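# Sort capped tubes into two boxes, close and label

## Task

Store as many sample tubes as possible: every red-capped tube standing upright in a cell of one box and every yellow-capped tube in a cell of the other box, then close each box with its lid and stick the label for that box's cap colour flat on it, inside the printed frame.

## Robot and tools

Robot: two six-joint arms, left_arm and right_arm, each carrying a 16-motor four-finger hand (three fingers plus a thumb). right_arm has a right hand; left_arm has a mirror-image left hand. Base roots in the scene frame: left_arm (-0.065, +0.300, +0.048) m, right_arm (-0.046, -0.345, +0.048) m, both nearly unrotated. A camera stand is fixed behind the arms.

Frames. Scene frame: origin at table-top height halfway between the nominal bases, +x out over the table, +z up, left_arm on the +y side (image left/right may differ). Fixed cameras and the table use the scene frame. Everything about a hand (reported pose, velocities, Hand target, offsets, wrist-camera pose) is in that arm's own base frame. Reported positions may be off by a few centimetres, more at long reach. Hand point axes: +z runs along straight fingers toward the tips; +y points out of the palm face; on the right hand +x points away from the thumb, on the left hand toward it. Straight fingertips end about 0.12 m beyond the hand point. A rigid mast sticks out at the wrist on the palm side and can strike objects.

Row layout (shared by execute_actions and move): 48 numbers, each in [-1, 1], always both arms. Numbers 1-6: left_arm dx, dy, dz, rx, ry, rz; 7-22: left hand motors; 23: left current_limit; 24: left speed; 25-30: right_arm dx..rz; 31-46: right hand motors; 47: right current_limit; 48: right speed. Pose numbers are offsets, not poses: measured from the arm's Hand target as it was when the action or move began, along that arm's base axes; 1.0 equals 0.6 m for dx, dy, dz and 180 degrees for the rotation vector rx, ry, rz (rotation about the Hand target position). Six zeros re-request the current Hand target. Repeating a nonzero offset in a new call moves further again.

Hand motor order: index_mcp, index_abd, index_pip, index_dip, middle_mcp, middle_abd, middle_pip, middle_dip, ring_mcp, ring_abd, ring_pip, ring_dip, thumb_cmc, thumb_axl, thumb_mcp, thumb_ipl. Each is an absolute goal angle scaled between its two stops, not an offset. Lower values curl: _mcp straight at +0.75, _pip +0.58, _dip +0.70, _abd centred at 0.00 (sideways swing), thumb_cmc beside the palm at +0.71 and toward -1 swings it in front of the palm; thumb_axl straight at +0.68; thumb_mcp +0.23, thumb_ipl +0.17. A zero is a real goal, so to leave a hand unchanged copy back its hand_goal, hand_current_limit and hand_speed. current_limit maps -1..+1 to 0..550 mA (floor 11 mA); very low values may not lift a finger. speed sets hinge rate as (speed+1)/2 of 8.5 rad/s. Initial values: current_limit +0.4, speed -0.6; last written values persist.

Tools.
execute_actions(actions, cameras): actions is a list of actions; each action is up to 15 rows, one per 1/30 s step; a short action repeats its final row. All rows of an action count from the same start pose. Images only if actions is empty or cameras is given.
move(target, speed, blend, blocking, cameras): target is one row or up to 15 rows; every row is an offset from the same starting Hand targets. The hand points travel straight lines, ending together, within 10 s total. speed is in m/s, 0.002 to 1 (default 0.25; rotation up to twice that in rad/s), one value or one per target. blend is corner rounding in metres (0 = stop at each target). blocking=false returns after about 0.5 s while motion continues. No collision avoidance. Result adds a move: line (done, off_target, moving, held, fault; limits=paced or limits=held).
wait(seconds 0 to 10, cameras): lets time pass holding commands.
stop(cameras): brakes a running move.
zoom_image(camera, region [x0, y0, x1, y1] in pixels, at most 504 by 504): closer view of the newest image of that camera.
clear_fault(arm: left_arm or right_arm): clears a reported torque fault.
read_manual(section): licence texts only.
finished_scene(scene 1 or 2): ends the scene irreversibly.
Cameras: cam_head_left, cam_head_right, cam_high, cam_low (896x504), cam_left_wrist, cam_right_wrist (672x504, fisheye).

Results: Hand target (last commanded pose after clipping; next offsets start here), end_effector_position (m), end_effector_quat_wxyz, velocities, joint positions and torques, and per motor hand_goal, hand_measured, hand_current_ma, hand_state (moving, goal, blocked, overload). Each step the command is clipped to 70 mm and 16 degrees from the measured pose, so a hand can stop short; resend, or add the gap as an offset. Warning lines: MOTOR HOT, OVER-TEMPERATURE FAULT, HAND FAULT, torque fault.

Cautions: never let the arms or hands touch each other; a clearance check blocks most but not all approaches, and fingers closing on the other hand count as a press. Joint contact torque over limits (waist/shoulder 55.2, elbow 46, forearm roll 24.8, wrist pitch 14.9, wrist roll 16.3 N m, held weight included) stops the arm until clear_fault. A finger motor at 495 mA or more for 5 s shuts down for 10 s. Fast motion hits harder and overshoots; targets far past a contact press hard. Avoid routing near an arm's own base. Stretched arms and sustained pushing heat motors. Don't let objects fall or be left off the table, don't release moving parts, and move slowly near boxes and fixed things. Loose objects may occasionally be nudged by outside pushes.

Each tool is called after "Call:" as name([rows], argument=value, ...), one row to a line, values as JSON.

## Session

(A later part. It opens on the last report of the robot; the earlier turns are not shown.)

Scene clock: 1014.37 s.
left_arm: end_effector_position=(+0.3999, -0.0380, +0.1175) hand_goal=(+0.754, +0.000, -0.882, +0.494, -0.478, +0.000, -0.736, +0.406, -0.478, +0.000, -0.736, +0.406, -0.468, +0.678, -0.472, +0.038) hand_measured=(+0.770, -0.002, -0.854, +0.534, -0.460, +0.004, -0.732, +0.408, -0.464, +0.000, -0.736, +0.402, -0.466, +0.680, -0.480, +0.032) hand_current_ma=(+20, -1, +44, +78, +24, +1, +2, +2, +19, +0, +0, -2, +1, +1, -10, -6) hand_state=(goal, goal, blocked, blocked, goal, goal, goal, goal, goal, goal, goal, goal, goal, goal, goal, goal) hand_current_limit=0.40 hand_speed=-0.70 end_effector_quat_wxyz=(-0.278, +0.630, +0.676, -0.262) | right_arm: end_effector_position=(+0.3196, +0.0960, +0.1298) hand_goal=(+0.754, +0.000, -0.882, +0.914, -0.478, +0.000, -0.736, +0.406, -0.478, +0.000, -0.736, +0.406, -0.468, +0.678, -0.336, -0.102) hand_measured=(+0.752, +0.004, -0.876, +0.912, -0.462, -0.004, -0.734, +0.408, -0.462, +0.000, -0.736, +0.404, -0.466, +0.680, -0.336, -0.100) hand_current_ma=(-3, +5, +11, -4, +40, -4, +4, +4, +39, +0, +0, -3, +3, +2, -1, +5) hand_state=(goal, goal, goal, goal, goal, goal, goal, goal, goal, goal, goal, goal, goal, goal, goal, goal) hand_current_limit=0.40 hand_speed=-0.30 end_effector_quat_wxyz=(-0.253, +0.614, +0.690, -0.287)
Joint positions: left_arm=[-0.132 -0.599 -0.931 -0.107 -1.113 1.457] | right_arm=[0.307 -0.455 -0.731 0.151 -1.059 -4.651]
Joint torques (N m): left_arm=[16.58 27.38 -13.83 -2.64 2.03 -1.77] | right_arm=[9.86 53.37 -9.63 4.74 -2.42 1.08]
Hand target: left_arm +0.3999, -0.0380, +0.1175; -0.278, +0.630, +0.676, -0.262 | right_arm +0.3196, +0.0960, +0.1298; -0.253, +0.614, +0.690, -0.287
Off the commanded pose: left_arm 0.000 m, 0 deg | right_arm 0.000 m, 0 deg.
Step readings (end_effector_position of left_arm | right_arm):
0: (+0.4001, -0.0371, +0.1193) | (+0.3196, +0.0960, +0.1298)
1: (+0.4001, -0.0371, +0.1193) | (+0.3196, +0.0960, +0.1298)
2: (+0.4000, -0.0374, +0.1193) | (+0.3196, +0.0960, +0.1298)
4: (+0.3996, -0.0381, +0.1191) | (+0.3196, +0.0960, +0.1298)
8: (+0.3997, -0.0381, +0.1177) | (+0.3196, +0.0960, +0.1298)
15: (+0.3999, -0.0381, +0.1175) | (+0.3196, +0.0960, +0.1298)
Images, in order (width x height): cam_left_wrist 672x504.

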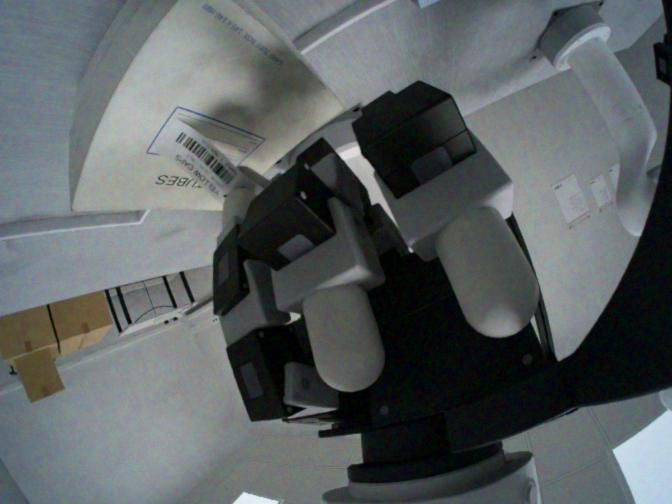

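Call:
zoom_image(camera="cam_left_wrist", region=[140, 125, 190, 175])

Call:
zoom_image(camera="cam_left_wrist", region=[165, 100, 205, 140])

Scaled by 10.080 from the camera's 672x504 image, which has a finer 960x720 frame.

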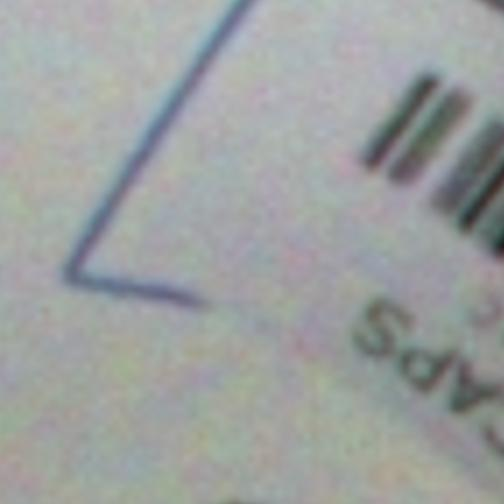

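Scaled by 12.600 from the camera's 672x504 image, which has a finer 960x720 frame.

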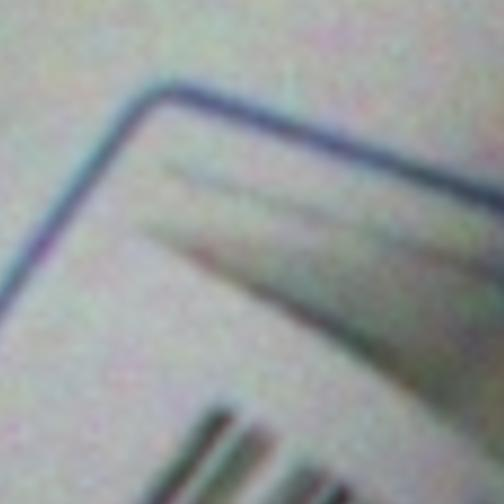

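Call:
execute_actions([
  [[-0.0003,0,0.0017,0,0,0,0.753,0,-0.883,0.493,-0.479,0,-0.737,0.406,-0.479,0,-0.737,0.406,-0.469,0.678,-0.472,0.038,0.4,-0.7,0,0,0,0,0,0,0.753,0,-0.883,0.913,-0.479,0,-0.737,0.406,-0.479,0,-0.737,0.406,-0.469,0.678,-0.337,-0.103,0.4,-0.3],[-0.0006,0,0.0037,0,0,0,0.753,0,-0.883,0.493,-0.479,0,-0.737,0.406,-0.479,0,-0.737,0.406,-0.469,0.678,-0.472,0.038,0.4,-0.7,0,0,0,0,0,0,0.753,0,-0.883,0.913,-0.479,0,-0.737,0.406,-0.479,0,-0.737,0.406,-0.469,0.678,-0.337,-0.103,0.4,-0.3],[-0.0007,-0.0013,0.005,0,0,0,0.753,0,-0.883,0.493,-0.479,0,-0.737,0.406,-0.479,0,-0.737,0.406,-0.469,0.678,-0.472,0.038,0.4,-0.7,0,0,0,0,0,0,0.753,0,-0.883,0.913,-0.479,0,-0.737,0.406,-0.479,0,-0.737,0.406,-0.469,0.678,-0.337,-0.103,0.4,-0.3],[-0.0007,-0.0028,0.005,0,0,0,0.753,0,-0.883,0.493,-0.479,0,-0.737,0.406,-0.479,0,-0.737,0.406,-0.469,0.678,-0.472,0.038,0.4,-0.7,0,0,0,0,0,0,0.753,0,-0.883,0.913,-0.479,0,-0.737,0.406,-0.479,0,-0.737,0.406,-0.469,0.678,-0.337,-0.103,0.4,-0.3],[-0.0007,-0.0042,0.0045,0,0,0,0.753,0,-0.883,0.493,-0.479,0,-0.737,0.406,-0.479,0,-0.737,0.406,-0.469,0.678,-0.472,0.038,0.4,-0.7,0,0,0,0,0,0,0.753,0,-0.883,0.913,-0.479,0,-0.737,0.406,-0.479,0,-0.737,0.406,-0.469,0.678,-0.337,-0.103,0.4,-0.3],[-0.0005,-0.0042,0.0032,0,0,0,0.753,0,-0.883,0.493,-0.479,0,-0.737,0.406,-0.479,0,-0.737,0.406,-0.469,0.678,-0.472,0.038,0.4,-0.7,0,0,0,0,0,0,0.753,0,-0.883,0.913,-0.479,0,-0.737,0.406,-0.479,0,-0.737,0.406,-0.469,0.678,-0.337,-0.103,0.4,-0.3],[-0.0003,-0.0042,0.0022,0,0,0,0.753,0,-0.883,0.493,-0.479,0,-0.737,0.406,-0.479,0,-0.737,0.406,-0.469,0.678,-0.472,0.038,0.4,-0.7,0,0,0,0,0,0,0.753,0,-0.883,0.913,-0.479,0,-0.737,0.406,-0.479,0,-0.737,0.406,-0.469,0.678,-0.337,-0.103,0.4,-0.3]],
], cameras=["cam_left_wrist"])

Call:
zoom_image(camera="cam_left_wrist", region=[120, 60, 280, 220])

Call:
zoom_image(camera="cam_left_wrist", region=[145, 100, 205, 160])

Scene clock: 1025.27 s.
left_arm: end_effector_position=(+0.3997, -0.0406, +0.1188) hand_goal=(+0.754, +0.000, -0.882, +0.494, -0.478, +0.000, -0.736, +0.406, -0.478, +0.000, -0.736, +0.406, -0.468, +0.678, -0.472, +0.038) hand_measured=(+0.770, -0.002, -0.854, +0.534, -0.460, +0.004, -0.732, +0.408, -0.464, +0.000, -0.736, +0.402, -0.466, +0.680, -0.480, +0.032) hand_current_ma=(+20, -1, +44, +78, +24, +1, +2, +2, +19, +0, +0, -2, +1, +1, -10, -6) hand_state=(goal, goal, blocked, blocked, goal, goal, goal, goal, goal, goal, goal, goal, goal, goal, goal, goal) hand_current_limit=0.40 hand_speed=-0.70 end_effector_quat_wxyz=(-0.278, +0.630, +0.676, -0.262) | right_arm: end_effector_position=(+0.3196, +0.0960, +0.1298) hand_goal=(+0.754, +0.000, -0.882, +0.914, -0.478, +0.000, -0.736, +0.406, -0.478, +0.000, -0.736, +0.406, -0.468, +0.678, -0.336, -0.102) hand_measured=(+0.752, +0.004, -0.876, +0.912, -0.462, -0.004, -0.734, +0.408, -0.462, +0.000, -0.736, +0.404, -0.466, +0.680, -0.336, -0.100) hand_current_ma=(-3, +5, +11, -4, +40, -4, +4, +4, +39, +0, +0, -3, +3, +2, -1, +5) hand_state=(goal, goal, goal, goal, goal, goal, goal, goal, goal, goal, goal, goal, goal, goal, goal, goal) hand_current_limit=0.40 hand_speed=-0.30 end_effector_quat_wxyz=(-0.253, +0.614, +0.690, -0.287)
Joint positions: left_arm=[-0.137 -0.597 -0.932 -0.111 -1.116 1.455] | right_arm=[0.307 -0.455 -0.731 0.151 -1.059 -4.651]
Joint torques (N m): left_arm=[-14.05 27.93 -13.77 -2.71 1.93 -1.84] | right_arm=[9.81 53.32 -9.56 4.92 -2.41 1.08]
Hand target: left_arm +0.3997, -0.0406, +0.1188; -0.278, +0.630, +0.676, -0.262 | right_arm +0.3196, +0.0960, +0.1298; -0.253, +0.614, +0.690, -0.287
Off the commanded pose: left_arm 0.000 m, 0 deg | right_arm 0.000 m, 0 deg.
Step readings (end_effector_position of left_arm | right_arm):
0: (+0.3999, -0.0380, +0.1175) | (+0.3196, +0.0960, +0.1298)
1: (+0.3999, -0.0380, +0.1175) | (+0.3196, +0.0960, +0.1298)
2: (+0.4000, -0.0381, +0.1176) | (+0.3196, +0.0960, +0.1298)
4: (+0.4001, -0.0381, +0.1189) | (+0.3196, +0.0960, +0.1298)
8: (+0.3996, -0.0401, +0.1196) | (+0.3196, +0.0960, +0.1298)
15: (+0.3996, -0.0405, +0.1189) | (+0.3196, +0.0960, +0.1298)
Images, in order (width x height): cam_left_wrist 672x504.

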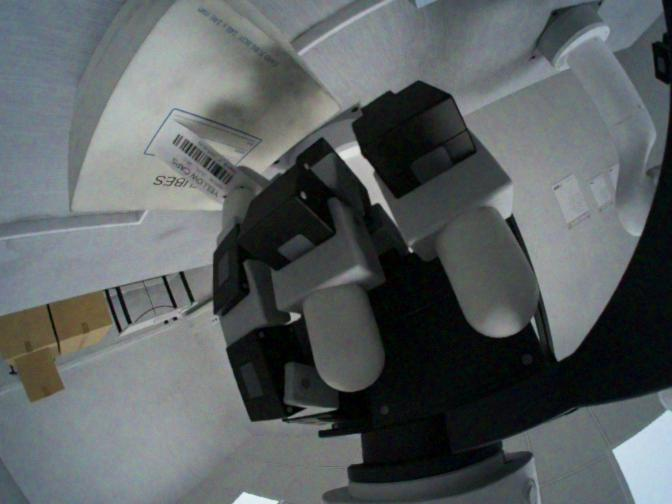

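Scaled by 3.150 from the camera's 672x504 image, which has a finer 960x720 frame.

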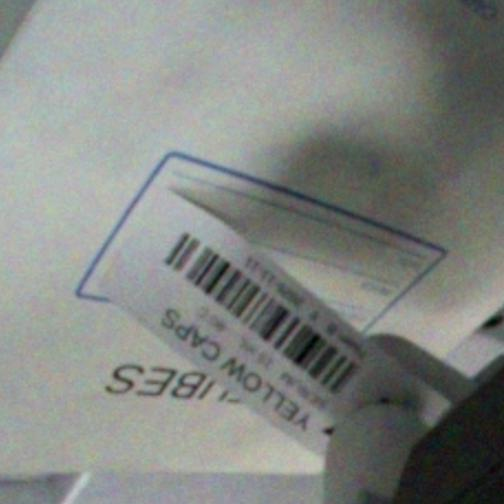

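Scaled by 8.400 from the camera's 672x504 image, which has a finer 960x720 frame.

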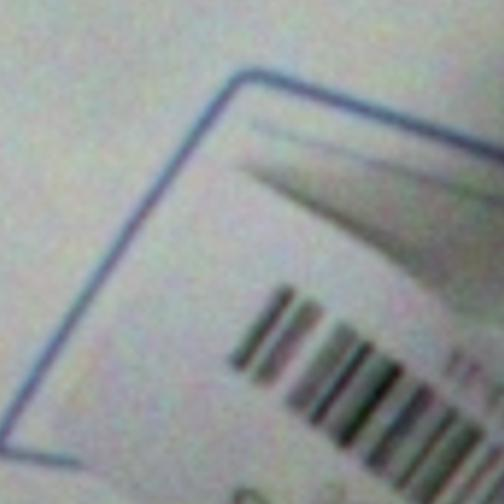

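Call:
zoom_image(camera="cam_left_wrist", region=[140, 110, 180, 160])

Call:
zoom_image(camera="cam_left_wrist", region=[160, 100, 200, 130])

Scaled by 10.080 from the camera's 672x504 image, which has a finer 960x720 frame.

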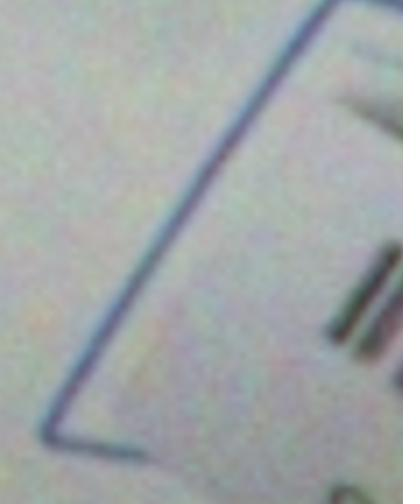

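Scaled by 12.600 from the camera's 672x504 image, which has a finer 960x720 frame.

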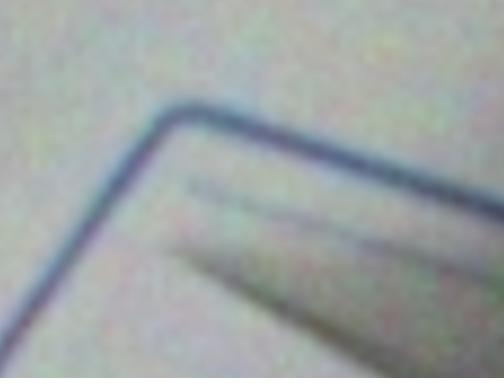

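Call:
execute_actions([
  [[0.004,0,0.001,0,0,0,0.753,0,-0.883,0.493,-0.479,0,-0.737,0.406,-0.479,0,-0.737,0.406,-0.469,0.678,-0.472,0.038,0.4,-0.7,0,0,0,0,0,0,0.753,0,-0.883,0.913,-0.479,0,-0.737,0.406,-0.479,0,-0.737,0.406,-0.469,0.678,-0.337,-0.103,0.4,-0.3],[0.01,0,0.0045,0,0,0,0.753,0,-0.883,0.493,-0.479,0,-0.737,0.406,-0.479,0,-0.737,0.406,-0.469,0.678,-0.472,0.038,0.4,-0.7,0,0,0,0,0,0,0.753,0,-0.883,0.913,-0.479,0,-0.737,0.406,-0.479,0,-0.737,0.406,-0.469,0.678,-0.337,-0.103,0.4,-0.3],[0.0155,0,0.0082,0,0,0,0.753,0,-0.883,0.493,-0.479,0,-0.737,0.406,-0.479,0,-0.737,0.406,-0.469,0.678,-0.472,0.038,0.4,-0.7,0,0,0,0,0,0,0.753,0,-0.883,0.913,-0.479,0,-0.737,0.406,-0.479,0,-0.737,0.406,-0.469,0.678,-0.337,-0.103,0.4,-0.3],[0.0205,0,0.0115,0,0,0,0.753,0,-0.883,0.493,-0.479,0,-0.737,0.406,-0.479,0,-0.737,0.406,-0.469,0.678,-0.472,0.038,0.4,-0.7,0,0,0,0,0,0,0.753,0,-0.883,0.913,-0.479,0,-0.737,0.406,-0.479,0,-0.737,0.406,-0.469,0.678,-0.337,-0.103,0.4,-0.3],[0.0235,0,0.0145,0,0,0,0.753,0,-0.883,0.493,-0.479,0,-0.737,0.406,-0.479,0,-0.737,0.406,-0.469,0.678,-0.472,0.038,0.4,-0.7,0,0,0,0,0,0,0.753,0,-0.883,0.913,-0.479,0,-0.737,0.406,-0.479,0,-0.737,0.406,-0.469,0.678,-0.337,-0.103,0.4,-0.3],[0.0235,0,0.0175,0,0,0,0.753,0,-0.883,0.493,-0.479,0,-0.737,0.406,-0.479,0,-0.737,0.406,-0.469,0.678,-0.472,0.038,0.4,-0.7,0,0,0,0,0,0,0.753,0,-0.883,0.913,-0.479,0,-0.737,0.406,-0.479,0,-0.737,0.406,-0.469,0.678,-0.337,-0.103,0.4,-0.3],[0.0235,0,0.0215,0,0,0,0.753,0,-0.883,0.493,-0.479,0,-0.737,0.406,-0.479,0,-0.737,0.406,-0.469,0.678,-0.472,0.038,0.4,-0.7,0,0,0,0,0,0,0.753,0,-0.883,0.913,-0.479,0,-0.737,0.406,-0.479,0,-0.737,0.406,-0.469,0.678,-0.337,-0.103,0.4,-0.3]],
], cameras=["cam_left_wrist", "cam_low"])

Call:
zoom_image(camera="cam_left_wrist", region=[100, 60, 280, 240])

Call:
zoom_image(camera="cam_low", region=[480, 200, 540, 260])

Scene clock: 1041.57 s.
left_arm: end_effector_position=(+0.4138, -0.0406, +0.1317) hand_goal=(+0.754, +0.000, -0.882, +0.494, -0.478, +0.000, -0.736, +0.406, -0.478, +0.000, -0.736, +0.406, -0.468, +0.678, -0.472, +0.038) hand_measured=(+0.770, -0.002, -0.854, +0.534, -0.462, +0.004, -0.732, +0.408, -0.464, +0.000, -0.736, +0.402, -0.466, +0.680, -0.478, +0.032) hand_current_ma=(+20, -1, +45, +78, +23, +1, +2, +2, +18, +0, +0, -2, +1, +1, -8, -6) hand_state=(goal, goal, blocked, blocked, goal, goal, goal, goal, goal, goal, goal, goal, goal, goal, goal, goal) hand_current_limit=0.40 hand_speed=-0.70 end_effector_quat_wxyz=(-0.278, +0.630, +0.676, -0.262) | right_arm: end_effector_position=(+0.3196, +0.0960, +0.1298) hand_goal=(+0.754, +0.000, -0.882, +0.914, -0.478, +0.000, -0.736, +0.406, -0.478, +0.000, -0.736, +0.406, -0.468, +0.678, -0.336, -0.102) hand_measured=(+0.752, +0.004, -0.876, +0.912, -0.462, -0.004, -0.734, +0.408, -0.462, +0.000, -0.736, +0.404, -0.466, +0.680, -0.336, -0.100) hand_current_ma=(-3, +5, +11, -4, +40, -4, +4, +4, +39, +0, +0, -3, +3, +2, -1, +5) hand_state=(goal, goal, goal, goal, goal, goal, goal, goal, goal, goal, goal, goal, goal, goal, goal, goal) hand_current_limit=0.40 hand_speed=-0.30 end_effector_quat_wxyz=(-0.253, +0.614, +0.690, -0.287)
Joint positions: left_arm=[-0.133 -0.594 -0.972 -0.106 -1.158 1.451] | right_arm=[0.307 -0.455 -0.731 0.151 -1.059 -4.651]
Joint torques (N m): left_arm=[16.18 47.5 -14.15 3.63 -3.69 -1.8] | right_arm=[8.7 54.14 -9.55 4.73 -2.45 1.18]
Hand target: left_arm +0.4138, -0.0406, +0.1317; -0.278, +0.630, +0.676, -0.262 | right_arm +0.3196, +0.0960, +0.1298; -0.253, +0.614, +0.690, -0.287
Off the commanded pose: left_arm 0.000 m, 0 deg | right_arm 0.000 m, 0 deg.
Step readings (end_effector_position of left_arm | right_arm):
0: (+0.3997, -0.0406, +0.1188) | (+0.3196, +0.0960, +0.1298)
1: (+0.3997, -0.0406, +0.1188) | (+0.3196, +0.0960, +0.1298)
2: (+0.4005, -0.0407, +0.1189) | (+0.3196, +0.0960, +0.1298)
4: (+0.4045, -0.0409, +0.1207) | (+0.3196, +0.0960, +0.1298)
8: (+0.4129, -0.0407, +0.1283) | (+0.3196, +0.0960, +0.1298)
15: (+0.4138, -0.0406, +0.1316) | (+0.3196, +0.0960, +0.1298)
Images, in order (width x height): cam_low 896x504, cam_left_wrist 672x504.

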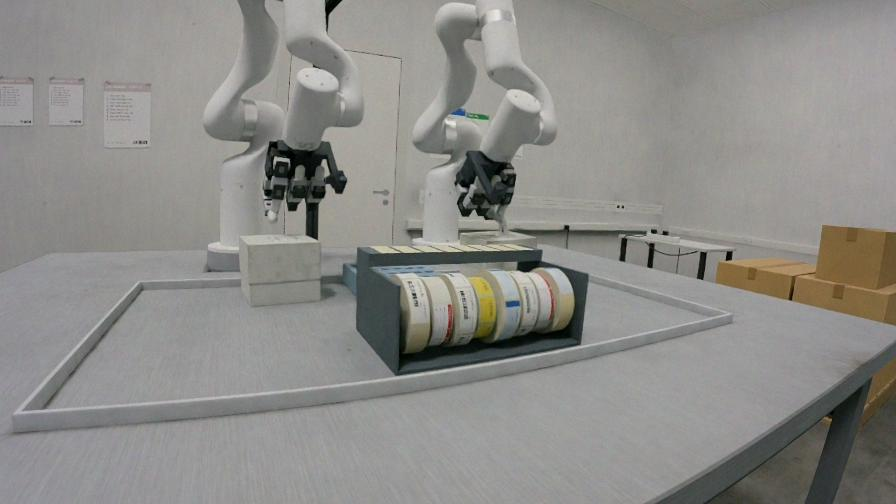

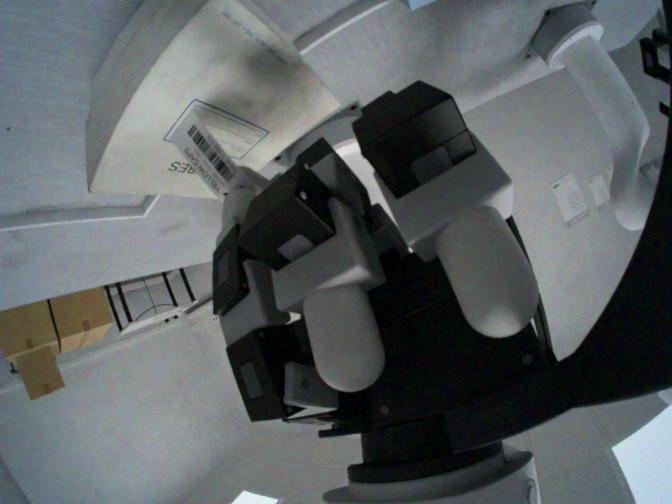

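Scaled by 2.800 from the camera's 672x504 image, which has a finer 960x720 frame.

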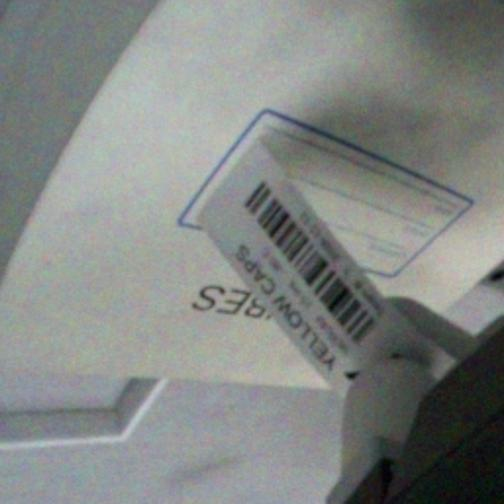

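Scaled by 8.400 from the camera's 896x504 image, which has a finer 1280x720 frame.

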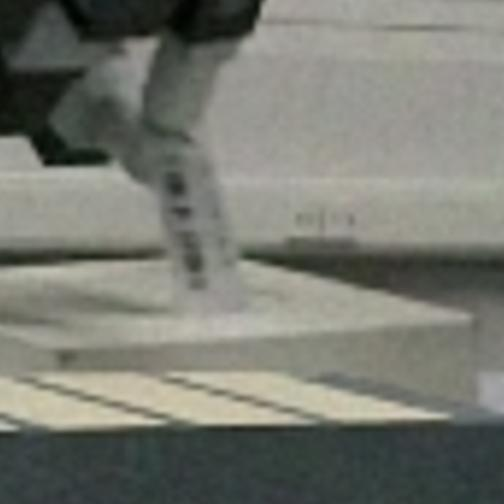

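Call:
zoom_image(camera="cam_left_wrist", region=[155, 90, 215, 150])

Call:
zoom_image(camera="cam_left_wrist", region=[155, 120, 190, 155])

Call:
zoom_image(camera="cam_left_wrist", region=[180, 90, 215, 125])

Scaled by 8.400 from the camera's 672x504 image, which has a finer 960x720 frame.

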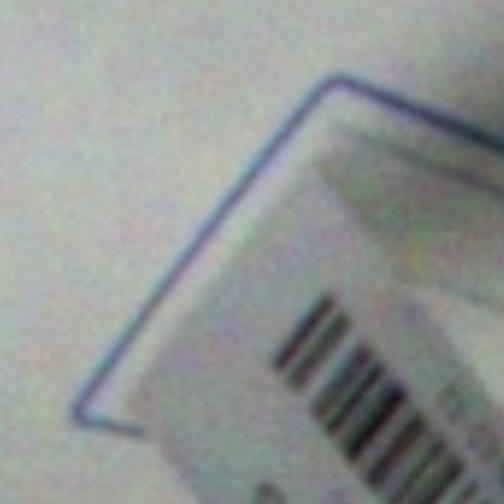

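Scaled by 14.400 from the camera's 672x504 image, which has a finer 960x720 frame.

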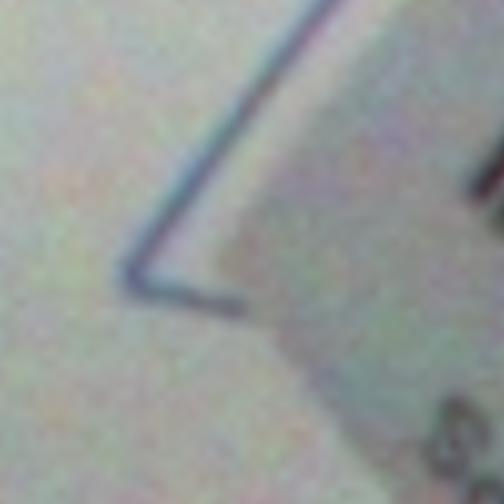

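Scaled by 14.400 from the camera's 672x504 image, which has a finer 960x720 frame.

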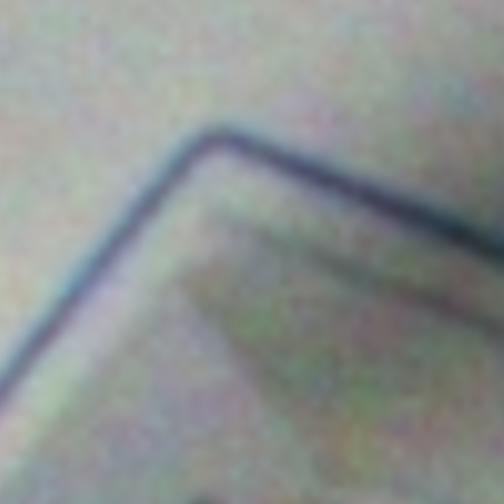

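Call:
execute_actions([
  [[-0.005,0.0003,-0.0025,0,0,0,0.753,0,-0.883,0.493,-0.479,0,-0.737,0.406,-0.479,0,-0.737,0.406,-0.469,0.678,-0.472,0.038,0.4,-0.7,0,0,0,0,0,0,0.753,0,-0.883,0.913,-0.479,0,-0.737,0.406,-0.479,0,-0.737,0.406,-0.469,0.678,-0.337,-0.103,0.4,-0.3],[-0.0133,0.0007,-0.0092,0,0,0,0.753,0,-0.883,0.493,-0.479,0,-0.737,0.406,-0.479,0,-0.737,0.406,-0.469,0.678,-0.472,0.038,0.4,-0.7,0,0,0,0,0,0,0.753,0,-0.883,0.913,-0.479,0,-0.737,0.406,-0.479,0,-0.737,0.406,-0.469,0.678,-0.337,-0.103,0.4,-0.3],[-0.0208,0.001,-0.0175,0,0,0,0.753,0,-0.883,0.493,-0.479,0,-0.737,0.406,-0.479,0,-0.737,0.406,-0.469,0.678,-0.472,0.038,0.4,-0.7,0,0,0,0,0,0,0.753,0,-0.883,0.913,-0.479,0,-0.737,0.406,-0.479,0,-0.737,0.406,-0.469,0.678,-0.337,-0.103,0.4,-0.3],[-0.023,0.001,-0.0217,0,0,0,0.753,0,-0.883,0.493,-0.479,0,-0.737,0.406,-0.479,0,-0.737,0.406,-0.469,0.678,-0.472,0.038,0.4,-0.7,0,0,0,0,0,0,0.753,0,-0.883,0.913,-0.479,0,-0.737,0.406,-0.479,0,-0.737,0.406,-0.469,0.678,-0.337,-0.103,0.4,-0.3],[-0.0225,0.001,-0.0242,0,0,0,0.753,0,-0.883,0.493,-0.479,0,-0.737,0.406,-0.479,0,-0.737,0.406,-0.469,0.678,-0.472,0.038,0.4,-0.7,0,0,0,0,0,0,0.753,0,-0.883,0.913,-0.479,0,-0.737,0.406,-0.479,0,-0.737,0.406,-0.469,0.678,-0.337,-0.103,0.4,-0.3],[-0.0235,0.001,-0.0268,0,0,0,0.753,0,-0.883,0.493,-0.479,0,-0.737,0.406,-0.479,0,-0.737,0.406,-0.469,0.678,-0.472,0.038,0.4,-0.7,0,0,0,0,0,0,0.753,0,-0.883,0.913,-0.479,0,-0.737,0.406,-0.479,0,-0.737,0.406,-0.469,0.678,-0.337,-0.103,0.4,-0.3],[-0.0265,0.001,-0.0308,0,0,0,0.753,0,-0.883,0.493,-0.479,0,-0.737,0.406,-0.479,0,-0.737,0.406,-0.469,0.678,-0.472,0.038,0.4,-0.7,0,0,0,0,0,0,0.753,0,-0.883,0.913,-0.479,0,-0.737,0.406,-0.479,0,-0.737,0.406,-0.469,0.678,-0.337,-0.103,0.4,-0.3],[-0.0307,0.001,-0.0355,0,0,0,0.753,0,-0.883,0.493,-0.479,0,-0.737,0.406,-0.479,0,-0.737,0.406,-0.469,0.678,-0.472,0.038,0.4,-0.7,0,0,0,0,0,0,0.753,0,-0.883,0.913,-0.479,0,-0.737,0.406,-0.479,0,-0.737,0.406,-0.469,0.678,-0.337,-0.103,0.4,-0.3],[-0.0355,0.0012,-0.0408,0,0,0,0.753,0,-0.883,0.493,-0.479,0,-0.737,0.406,-0.479,0,-0.737,0.406,-0.469,0.678,-0.472,0.038,0.4,-0.7,0,0,0,0,0,0,0.753,0,-0.883,0.913,-0.479,0,-0.737,0.406,-0.479,0,-0.737,0.406,-0.469,0.678,-0.337,-0.103,0.4,-0.3],[-0.0402,0.0012,-0.046,0,0,0,0.753,0,-0.883,0.493,-0.479,0,-0.737,0.406,-0.479,0,-0.737,0.406,-0.469,0.678,-0.472,0.038,0.4,-0.7,0,0,0,0,0,0,0.753,0,-0.883,0.913,-0.479,0,-0.737,0.406,-0.479,0,-0.737,0.406,-0.469,0.678,-0.337,-0.103,0.4,-0.3],[-0.0443,0.0013,-0.0515,0,0,0,0.753,0,-0.883,0.493,-0.479,0,-0.737,0.406,-0.479,0,-0.737,0.406,-0.469,0.678,-0.472,0.038,0.4,-0.7,0,0,0,0,0,0,0.753,0,-0.883,0.913,-0.479,0,-0.737,0.406,-0.479,0,-0.737,0.406,-0.469,0.678,-0.337,-0.103,0.4,-0.3],[-0.0475,0.0013,-0.0568,0,0,0,0.753,0,-0.883,0.493,-0.479,0,-0.737,0.406,-0.479,0,-0.737,0.406,-0.469,0.678,-0.472,0.038,0.4,-0.7,0,0,0,0,0,0,0.753,0,-0.883,0.913,-0.479,0,-0.737,0.406,-0.479,0,-0.737,0.406,-0.469,0.678,-0.337,-0.103,0.4,-0.3]],
], cameras=["cam_left_wrist", "cam_low"])

Call:
zoom_image(camera="cam_left_wrist", region=[100, 60, 280, 240])

Call:
zoom_image(camera="cam_low", region=[480, 200, 540, 260])

Scene clock: 1051.20 s.
left_arm: end_effector_position=(+0.3853, -0.0398, +0.0977) hand_goal=(+0.754, +0.000, -0.882, +0.494, -0.478, +0.000, -0.736, +0.406, -0.478, +0.000, -0.736, +0.406, -0.468, +0.678, -0.472, +0.038) hand_measured=(+0.770, -0.002, -0.854, +0.530, -0.462, +0.004, -0.732, +0.408, -0.464, +0.000, -0.736, +0.402, -0.466, +0.680, -0.478, +0.032) hand_current_ma=(+20, -1, +45, +65, +21, +1, +2, +2, +16, +0, +0, -2, +1, +1, -8, -8) hand_state=(goal, goal, blocked, blocked, goal, goal, goal, goal, goal, goal, goal, goal, goal, goal, goal, goal) hand_current_limit=0.40 hand_speed=-0.70 end_effector_quat_wxyz=(-0.278, +0.630, +0.676, -0.262) | right_arm: end_effector_position=(+0.3196, +0.0960, +0.1298) hand_goal=(+0.754, +0.000, -0.882, +0.914, -0.478, +0.000, -0.736, +0.406, -0.478, +0.000, -0.736, +0.406, -0.468, +0.678, -0.336, -0.102) hand_measured=(+0.752, +0.004, -0.876, +0.912, -0.462, -0.004, -0.734, +0.408, -0.462, +0.000, -0.736, +0.404, -0.466, +0.680, -0.336, -0.100) hand_current_ma=(-3, +5, +11, -4, +40, -4, +4, +4, +39, +0, +0, -3, +3, +2, -1, +5) hand_state=(goal, goal, goal, goal, goal, goal, goal, goal, goal, goal, goal, goal, goal, goal, goal, goal) hand_current_limit=0.40 hand_speed=-0.30 end_effector_quat_wxyz=(-0.253, +0.614, +0.690, -0.287)
Joint positions: left_arm=[-0.139 -0.619 -0.894 -0.117 -1.057 1.462] | right_arm=[0.307 -0.455 -0.731 0.151 -1.059 -4.651]
Joint torques (N m): left_arm=[-12.62 26.44 -4.53 -2.9 2.13 1.78] | right_arm=[8.91 54.06 -9.65 4.77 -2.42 1.22]
Hand target: left_arm +0.3853, -0.0398, +0.0976; -0.278, +0.630, +0.676, -0.262 | right_arm +0.3196, +0.0960, +0.1298; -0.253, +0.614, +0.690, -0.287
Off the commanded pose: left_arm 0.000 m, 0 deg | right_arm 0.000 m, 0 deg.
Step readings (end_effector_position of left_arm | right_arm):
0: (+0.4138, -0.0406, +0.1317) | (+0.3196, +0.0960, +0.1298)
1: (+0.4138, -0.0406, +0.1317) | (+0.3196, +0.0960, +0.1298)
2: (+0.4131, -0.0405, +0.1315) | (+0.3196, +0.0960, +0.1298)
4: (+0.4078, -0.0398, +0.1277) | (+0.3196, +0.0960, +0.1298)
8: (+0.3999, -0.0397, +0.1169) | (+0.3196, +0.0960, +0.1298)
15: (+0.3860, -0.0397, +0.0990) | (+0.3196, +0.0960, +0.1298)
Images, in order (width x height): cam_low 896x504, cam_left_wrist 672x504.

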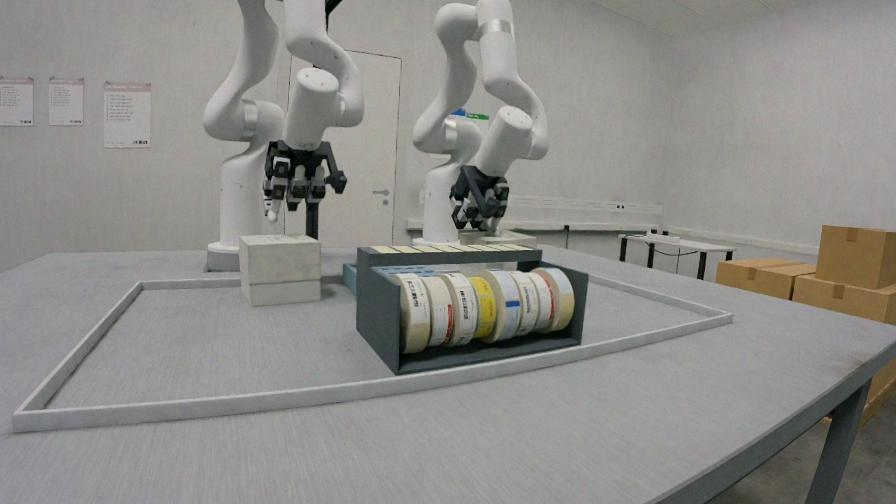

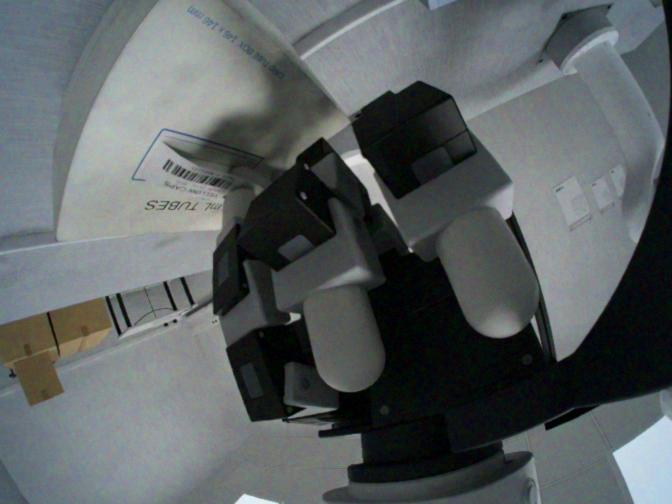

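Scaled by 2.800 from the camera's 672x504 image, which has a finer 960x720 frame.

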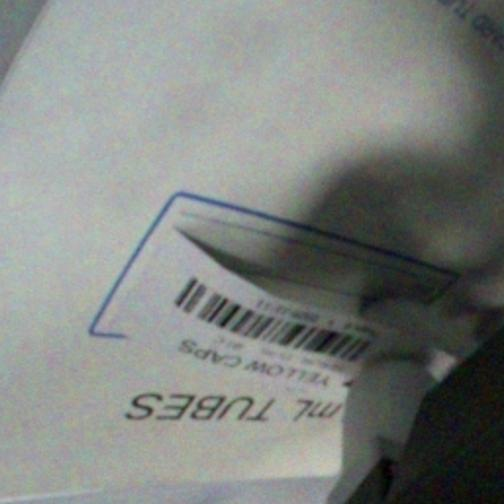

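Scaled by 8.400 from the camera's 896x504 image, which has a finer 1280x720 frame.

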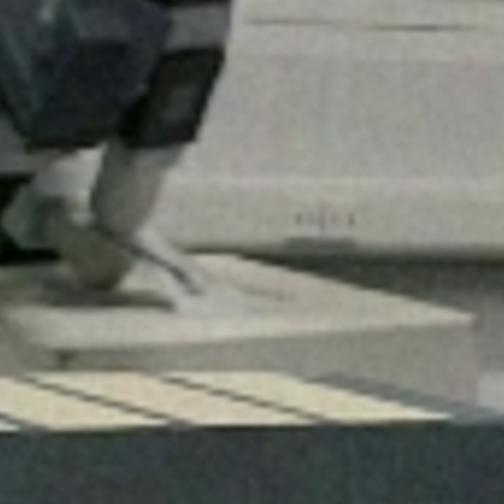

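Call:
zoom_image(camera="cam_left_wrist", region=[128, 150, 188, 210])

Call:
zoom_image(camera="cam_left_wrist", region=[128, 120, 268, 220])

Scaled by 8.400 from the camera's 672x504 image, which has a finer 960x720 frame.

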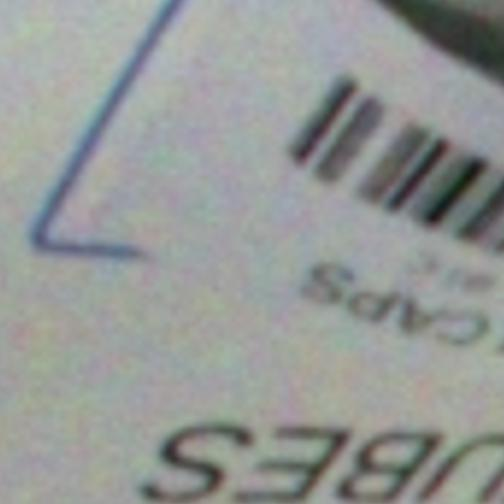

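Scaled by 3.600 from the camera's 672x504 image, which has a finer 960x720 frame.

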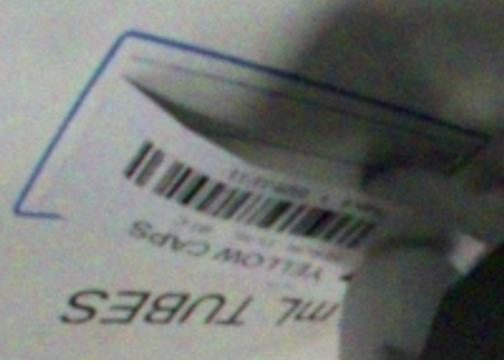

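Call:
execute_actions([
  [[0,0,0,0,0,0,0.753,0,-0.883,0.493,-0.479,0,-0.737,0.406,-0.479,0,-0.737,0.406,-0.469,0.678,-0.337,-0.103,0.4,-0.3,0,0,0,0,0,0,0.753,0,-0.883,0.913,-0.479,0,-0.737,0.406,-0.479,0,-0.737,0.406,-0.469,0.678,-0.337,-0.103,0.4,-0.3],[0,0,0,0,0,0,0.753,0,-0.883,0.493,-0.479,0,-0.737,0.406,-0.479,0,-0.737,0.406,-0.469,0.678,-0.337,-0.103,0.4,-0.3,0,0,0,0,0,0,0.753,0,-0.883,0.913,-0.479,0,-0.737,0.406,-0.479,0,-0.737,0.406,-0.469,0.678,-0.337,-0.103,0.4,-0.3],[-0.003,0,0.002,0,0,0,0.753,0,-0.883,0.493,-0.479,0,-0.737,0.406,-0.479,0,-0.737,0.406,-0.469,0.678,-0.337,-0.103,0.4,-0.3,0,0,0,0,0,0,0.753,0,-0.883,0.913,-0.479,0,-0.737,0.406,-0.479,0,-0.737,0.406,-0.469,0.678,-0.337,-0.103,0.4,-0.3],[-0.01,0.0002,0.007,0,0,0,0.753,0,-0.883,0.493,-0.479,0,-0.737,0.406,-0.479,0,-0.737,0.406,-0.469,0.678,-0.337,-0.103,0.4,-0.3,0,0,0,0,0,0,0.753,0,-0.883,0.913,-0.479,0,-0.737,0.406,-0.479,0,-0.737,0.406,-0.469,0.678,-0.337,-0.103,0.4,-0.3],[-0.018,0.0004,0.013,0,0,0,0.753,0,-0.883,0.913,-0.479,0,-0.737,0.406,-0.479,0,-0.737,0.406,-0.469,0.678,-0.337,-0.103,0.4,-0.3,0,0,0,0,0,0,0.753,0,-0.883,0.913,-0.479,0,-0.737,0.406,-0.479,0,-0.737,0.406,-0.469,0.678,-0.337,-0.103,0.4,-0.3],[-0.028,0.0006,0.02,0,0,0,0.753,0,-0.883,0.913,-0.479,0,-0.737,0.406,-0.479,0,-0.737,0.406,-0.469,0.678,-0.337,-0.103,0.4,-0.3,0,0,0,0,0,0,0.753,0,-0.883,0.913,-0.479,0,-0.737,0.406,-0.479,0,-0.737,0.406,-0.469,0.678,-0.337,-0.103,0.4,-0.3],[-0.04,0.0008,0.027,0,0,0,0.753,0,-0.883,0.913,-0.479,0,-0.737,0.406,-0.479,0,-0.737,0.406,-0.469,0.678,-0.337,-0.103,0.4,-0.3,0,0,0,0,0,0,0.753,0,-0.883,0.913,-0.479,0,-0.737,0.406,-0.479,0,-0.737,0.406,-0.469,0.678,-0.337,-0.103,0.4,-0.3],[-0.052,0.001,0.034,0,0,0,0.753,0,-0.883,0.913,-0.479,0,-0.737,0.406,-0.479,0,-0.737,0.406,-0.469,0.678,-0.337,-0.103,0.4,-0.3,0,0,0,0,0,0,0.753,0,-0.883,0.913,-0.479,0,-0.737,0.406,-0.479,0,-0.737,0.406,-0.469,0.678,-0.337,-0.103,0.4,-0.3],[-0.063,0.0012,0.041,0,0,0,0.753,0,-0.883,0.913,-0.479,0,-0.737,0.406,-0.479,0,-0.737,0.406,-0.469,0.678,-0.337,-0.103,0.4,-0.3,0,0,0,0,0,0,0.753,0,-0.883,0.913,-0.479,0,-0.737,0.406,-0.479,0,-0.737,0.406,-0.469,0.678,-0.337,-0.103,0.4,-0.3],[-0.072,0.0014,0.047,0,0,0,0.753,0,-0.883,0.913,-0.479,0,-0.737,0.406,-0.479,0,-0.737,0.406,-0.469,0.678,-0.337,-0.103,0.4,-0.3,0,0,0,0,0,0,0.753,0,-0.883,0.913,-0.479,0,-0.737,0.406,-0.479,0,-0.737,0.406,-0.469,0.678,-0.337,-0.103,0.4,-0.3],[-0.078,0.0015,0.052,0,0,0,0.753,0,-0.883,0.913,-0.479,0,-0.737,0.406,-0.479,0,-0.737,0.406,-0.469,0.678,-0.337,-0.103,0.4,-0.3,0,0,0,0,0,0,0.753,0,-0.883,0.913,-0.479,0,-0.737,0.406,-0.479,0,-0.737,0.406,-0.469,0.678,-0.337,-0.103,0.4,-0.3]],
], cameras=["cam_left_wrist", "cam_low", "cam_head_left"])

Call:
zoom_image(camera="cam_left_wrist", region=[60, 40, 280, 260])

Call:
zoom_image(camera="cam_head_left", region=[300, 290, 400, 390])

Call:
zoom_image(camera="cam_low", region=[480, 200, 540, 260])

Scene clock: 1064.67 s.
left_arm: end_effector_position=(+0.3386, -0.0389, +0.1287) hand_goal=(+0.754, +0.000, -0.882, +0.914, -0.478, +0.000, -0.736, +0.406, -0.478, +0.000, -0.736, +0.406, -0.468, +0.678, -0.336, -0.102) hand_measured=(+0.752, -0.002, -0.876, +0.912, -0.462, +0.004, -0.732, +0.408, -0.464, +0.000, -0.736, +0.402, -0.466, +0.680, -0.338, -0.098) hand_current_ma=(-1, -1, +5, -2, +21, +1, +2, +2, +16, +0, +0, -2, +1, +1, -1, +3) hand_state=(goal, goal, goal, goal, goal, goal, goal, goal, goal, goal, goal, goal, goal, goal, goal, goal) hand_current_limit=0.40 hand_speed=-0.30 end_effector_quat_wxyz=(-0.278, +0.630, +0.676, -0.262) | right_arm: end_effector_position=(+0.3196, +0.0960, +0.1298) hand_goal=(+0.754, +0.000, -0.882, +0.914, -0.478, +0.000, -0.736, +0.406, -0.478, +0.000, -0.736, +0.406, -0.468, +0.678, -0.336, -0.102) hand_measured=(+0.752, +0.004, -0.876, +0.912, -0.462, -0.004, -0.734, +0.408, -0.462, +0.000, -0.736, +0.404, -0.466, +0.680, -0.336, -0.100) hand_current_ma=(-3, +5, +11, -4, +40, -4, +4, +4, +39, +0, +0, -3, +3, +2, -1, +5) hand_state=(goal, goal, goal, goal, goal, goal, goal, goal, goal, goal, goal, goal, goal, goal, goal, goal) hand_current_limit=0.40 hand_speed=-0.30 end_effector_quat_wxyz=(-0.253, +0.614, +0.690, -0.287)
Joint positions: left_arm=[-0.152 -0.473 -0.754 -0.127 -1.062 1.457] | right_arm=[0.307 -0.455 -0.731 0.151 -1.059 -4.651]
Joint torques (N m): left_arm=[-13.57 41.49 -5.01 -2.63 -3.62 -1.77] | right_arm=[9.16 53.06 -9.74 4.63 -2.48 1.19]
Hand target: left_arm +0.3385, -0.0389, +0.1288; -0.278, +0.630, +0.676, -0.262 | right_arm +0.3196, +0.0960, +0.1298; -0.253, +0.614, +0.690, -0.287
Off the commanded pose: left_arm 0.000 m, 0 deg | right_arm 0.000 m, 0 deg.
Step readings (end_effector_position of left_arm | right_arm):
0: (+0.3853, -0.0398, +0.0976) | (+0.3196, +0.0960, +0.1298)
1: (+0.3853, -0.0398, +0.0976) | (+0.3196, +0.0960, +0.1298)
2: (+0.3853, -0.0398, +0.0976) | (+0.3196, +0.0960, +0.1298)
4: (+0.3847, -0.0398, +0.0977) | (+0.3196, +0.0960, +0.1298)
8: (+0.3723, -0.0395, +0.1060) | (+0.3196, +0.0960, +0.1298)
15: (+0.3399, -0.0389, +0.1274) | (+0.3196, +0.0960, +0.1298)
Images, in order (width x height): cam_head_left 896x504, cam_low 896x504, cam_left_wrist 672x504.

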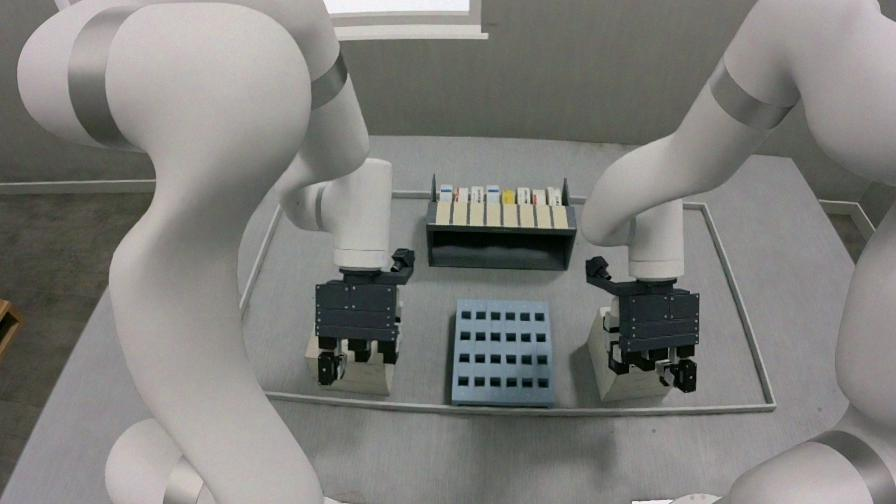

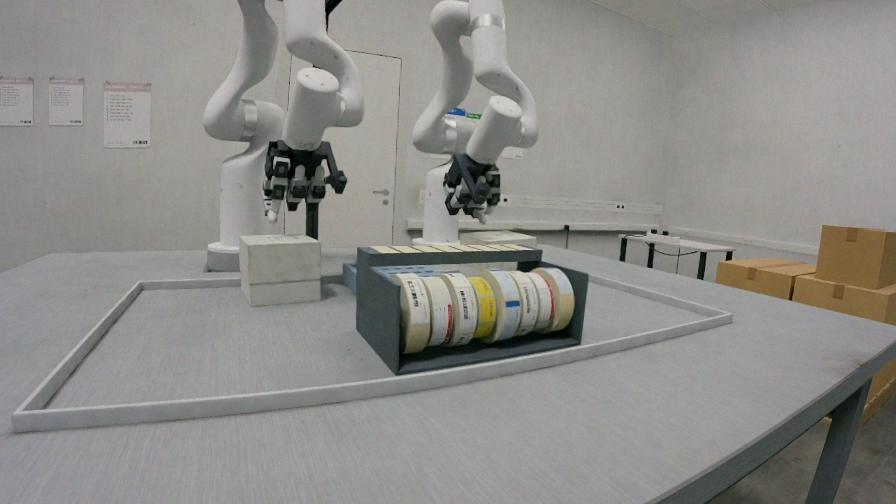

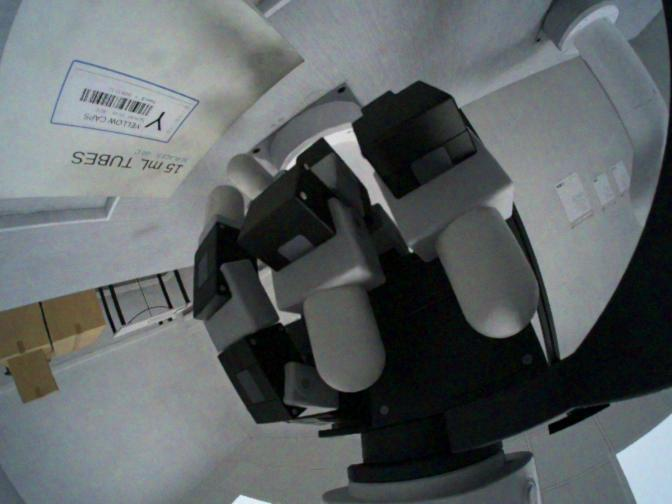

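Scaled by 2.291 from the camera's 672x504 image, which has a finer 960x720 frame.

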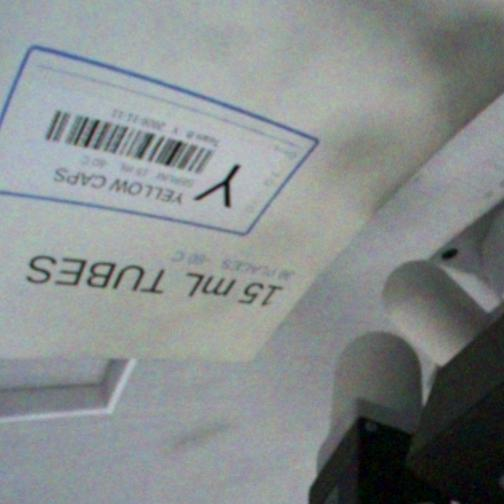

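Scaled by 5.040 from the camera's 896x504 image, which has a finer 1280x720 frame.

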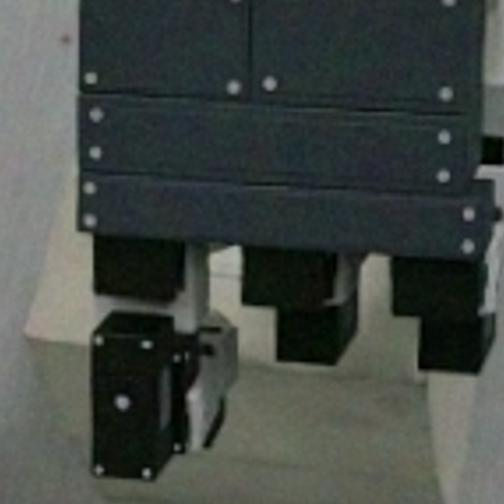

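Scaled by 8.400 from the camera's 896x504 image, which has a finer 1280x720 frame.

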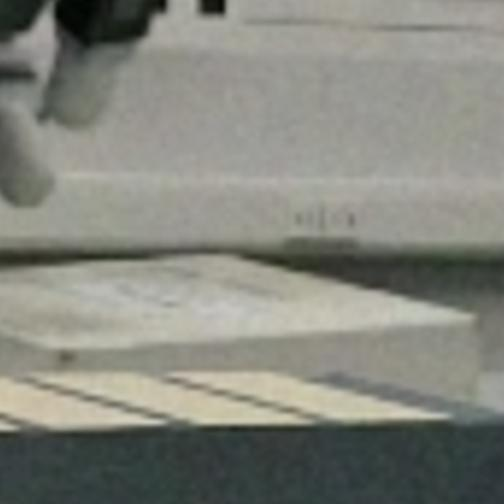

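Call:
zoom_image(camera="cam_left_wrist", region=[40, 50, 210, 150])

Scaled by 2.965 from the camera's 672x504 image, which has a finer 960x720 frame.

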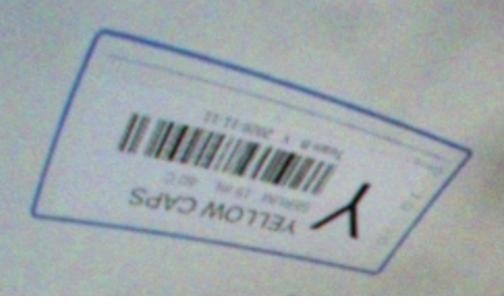

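The whole frame line is visible and the label lies flat inside it.

Call:
finished_scene(scene=1)

The scene is finished: the task was done.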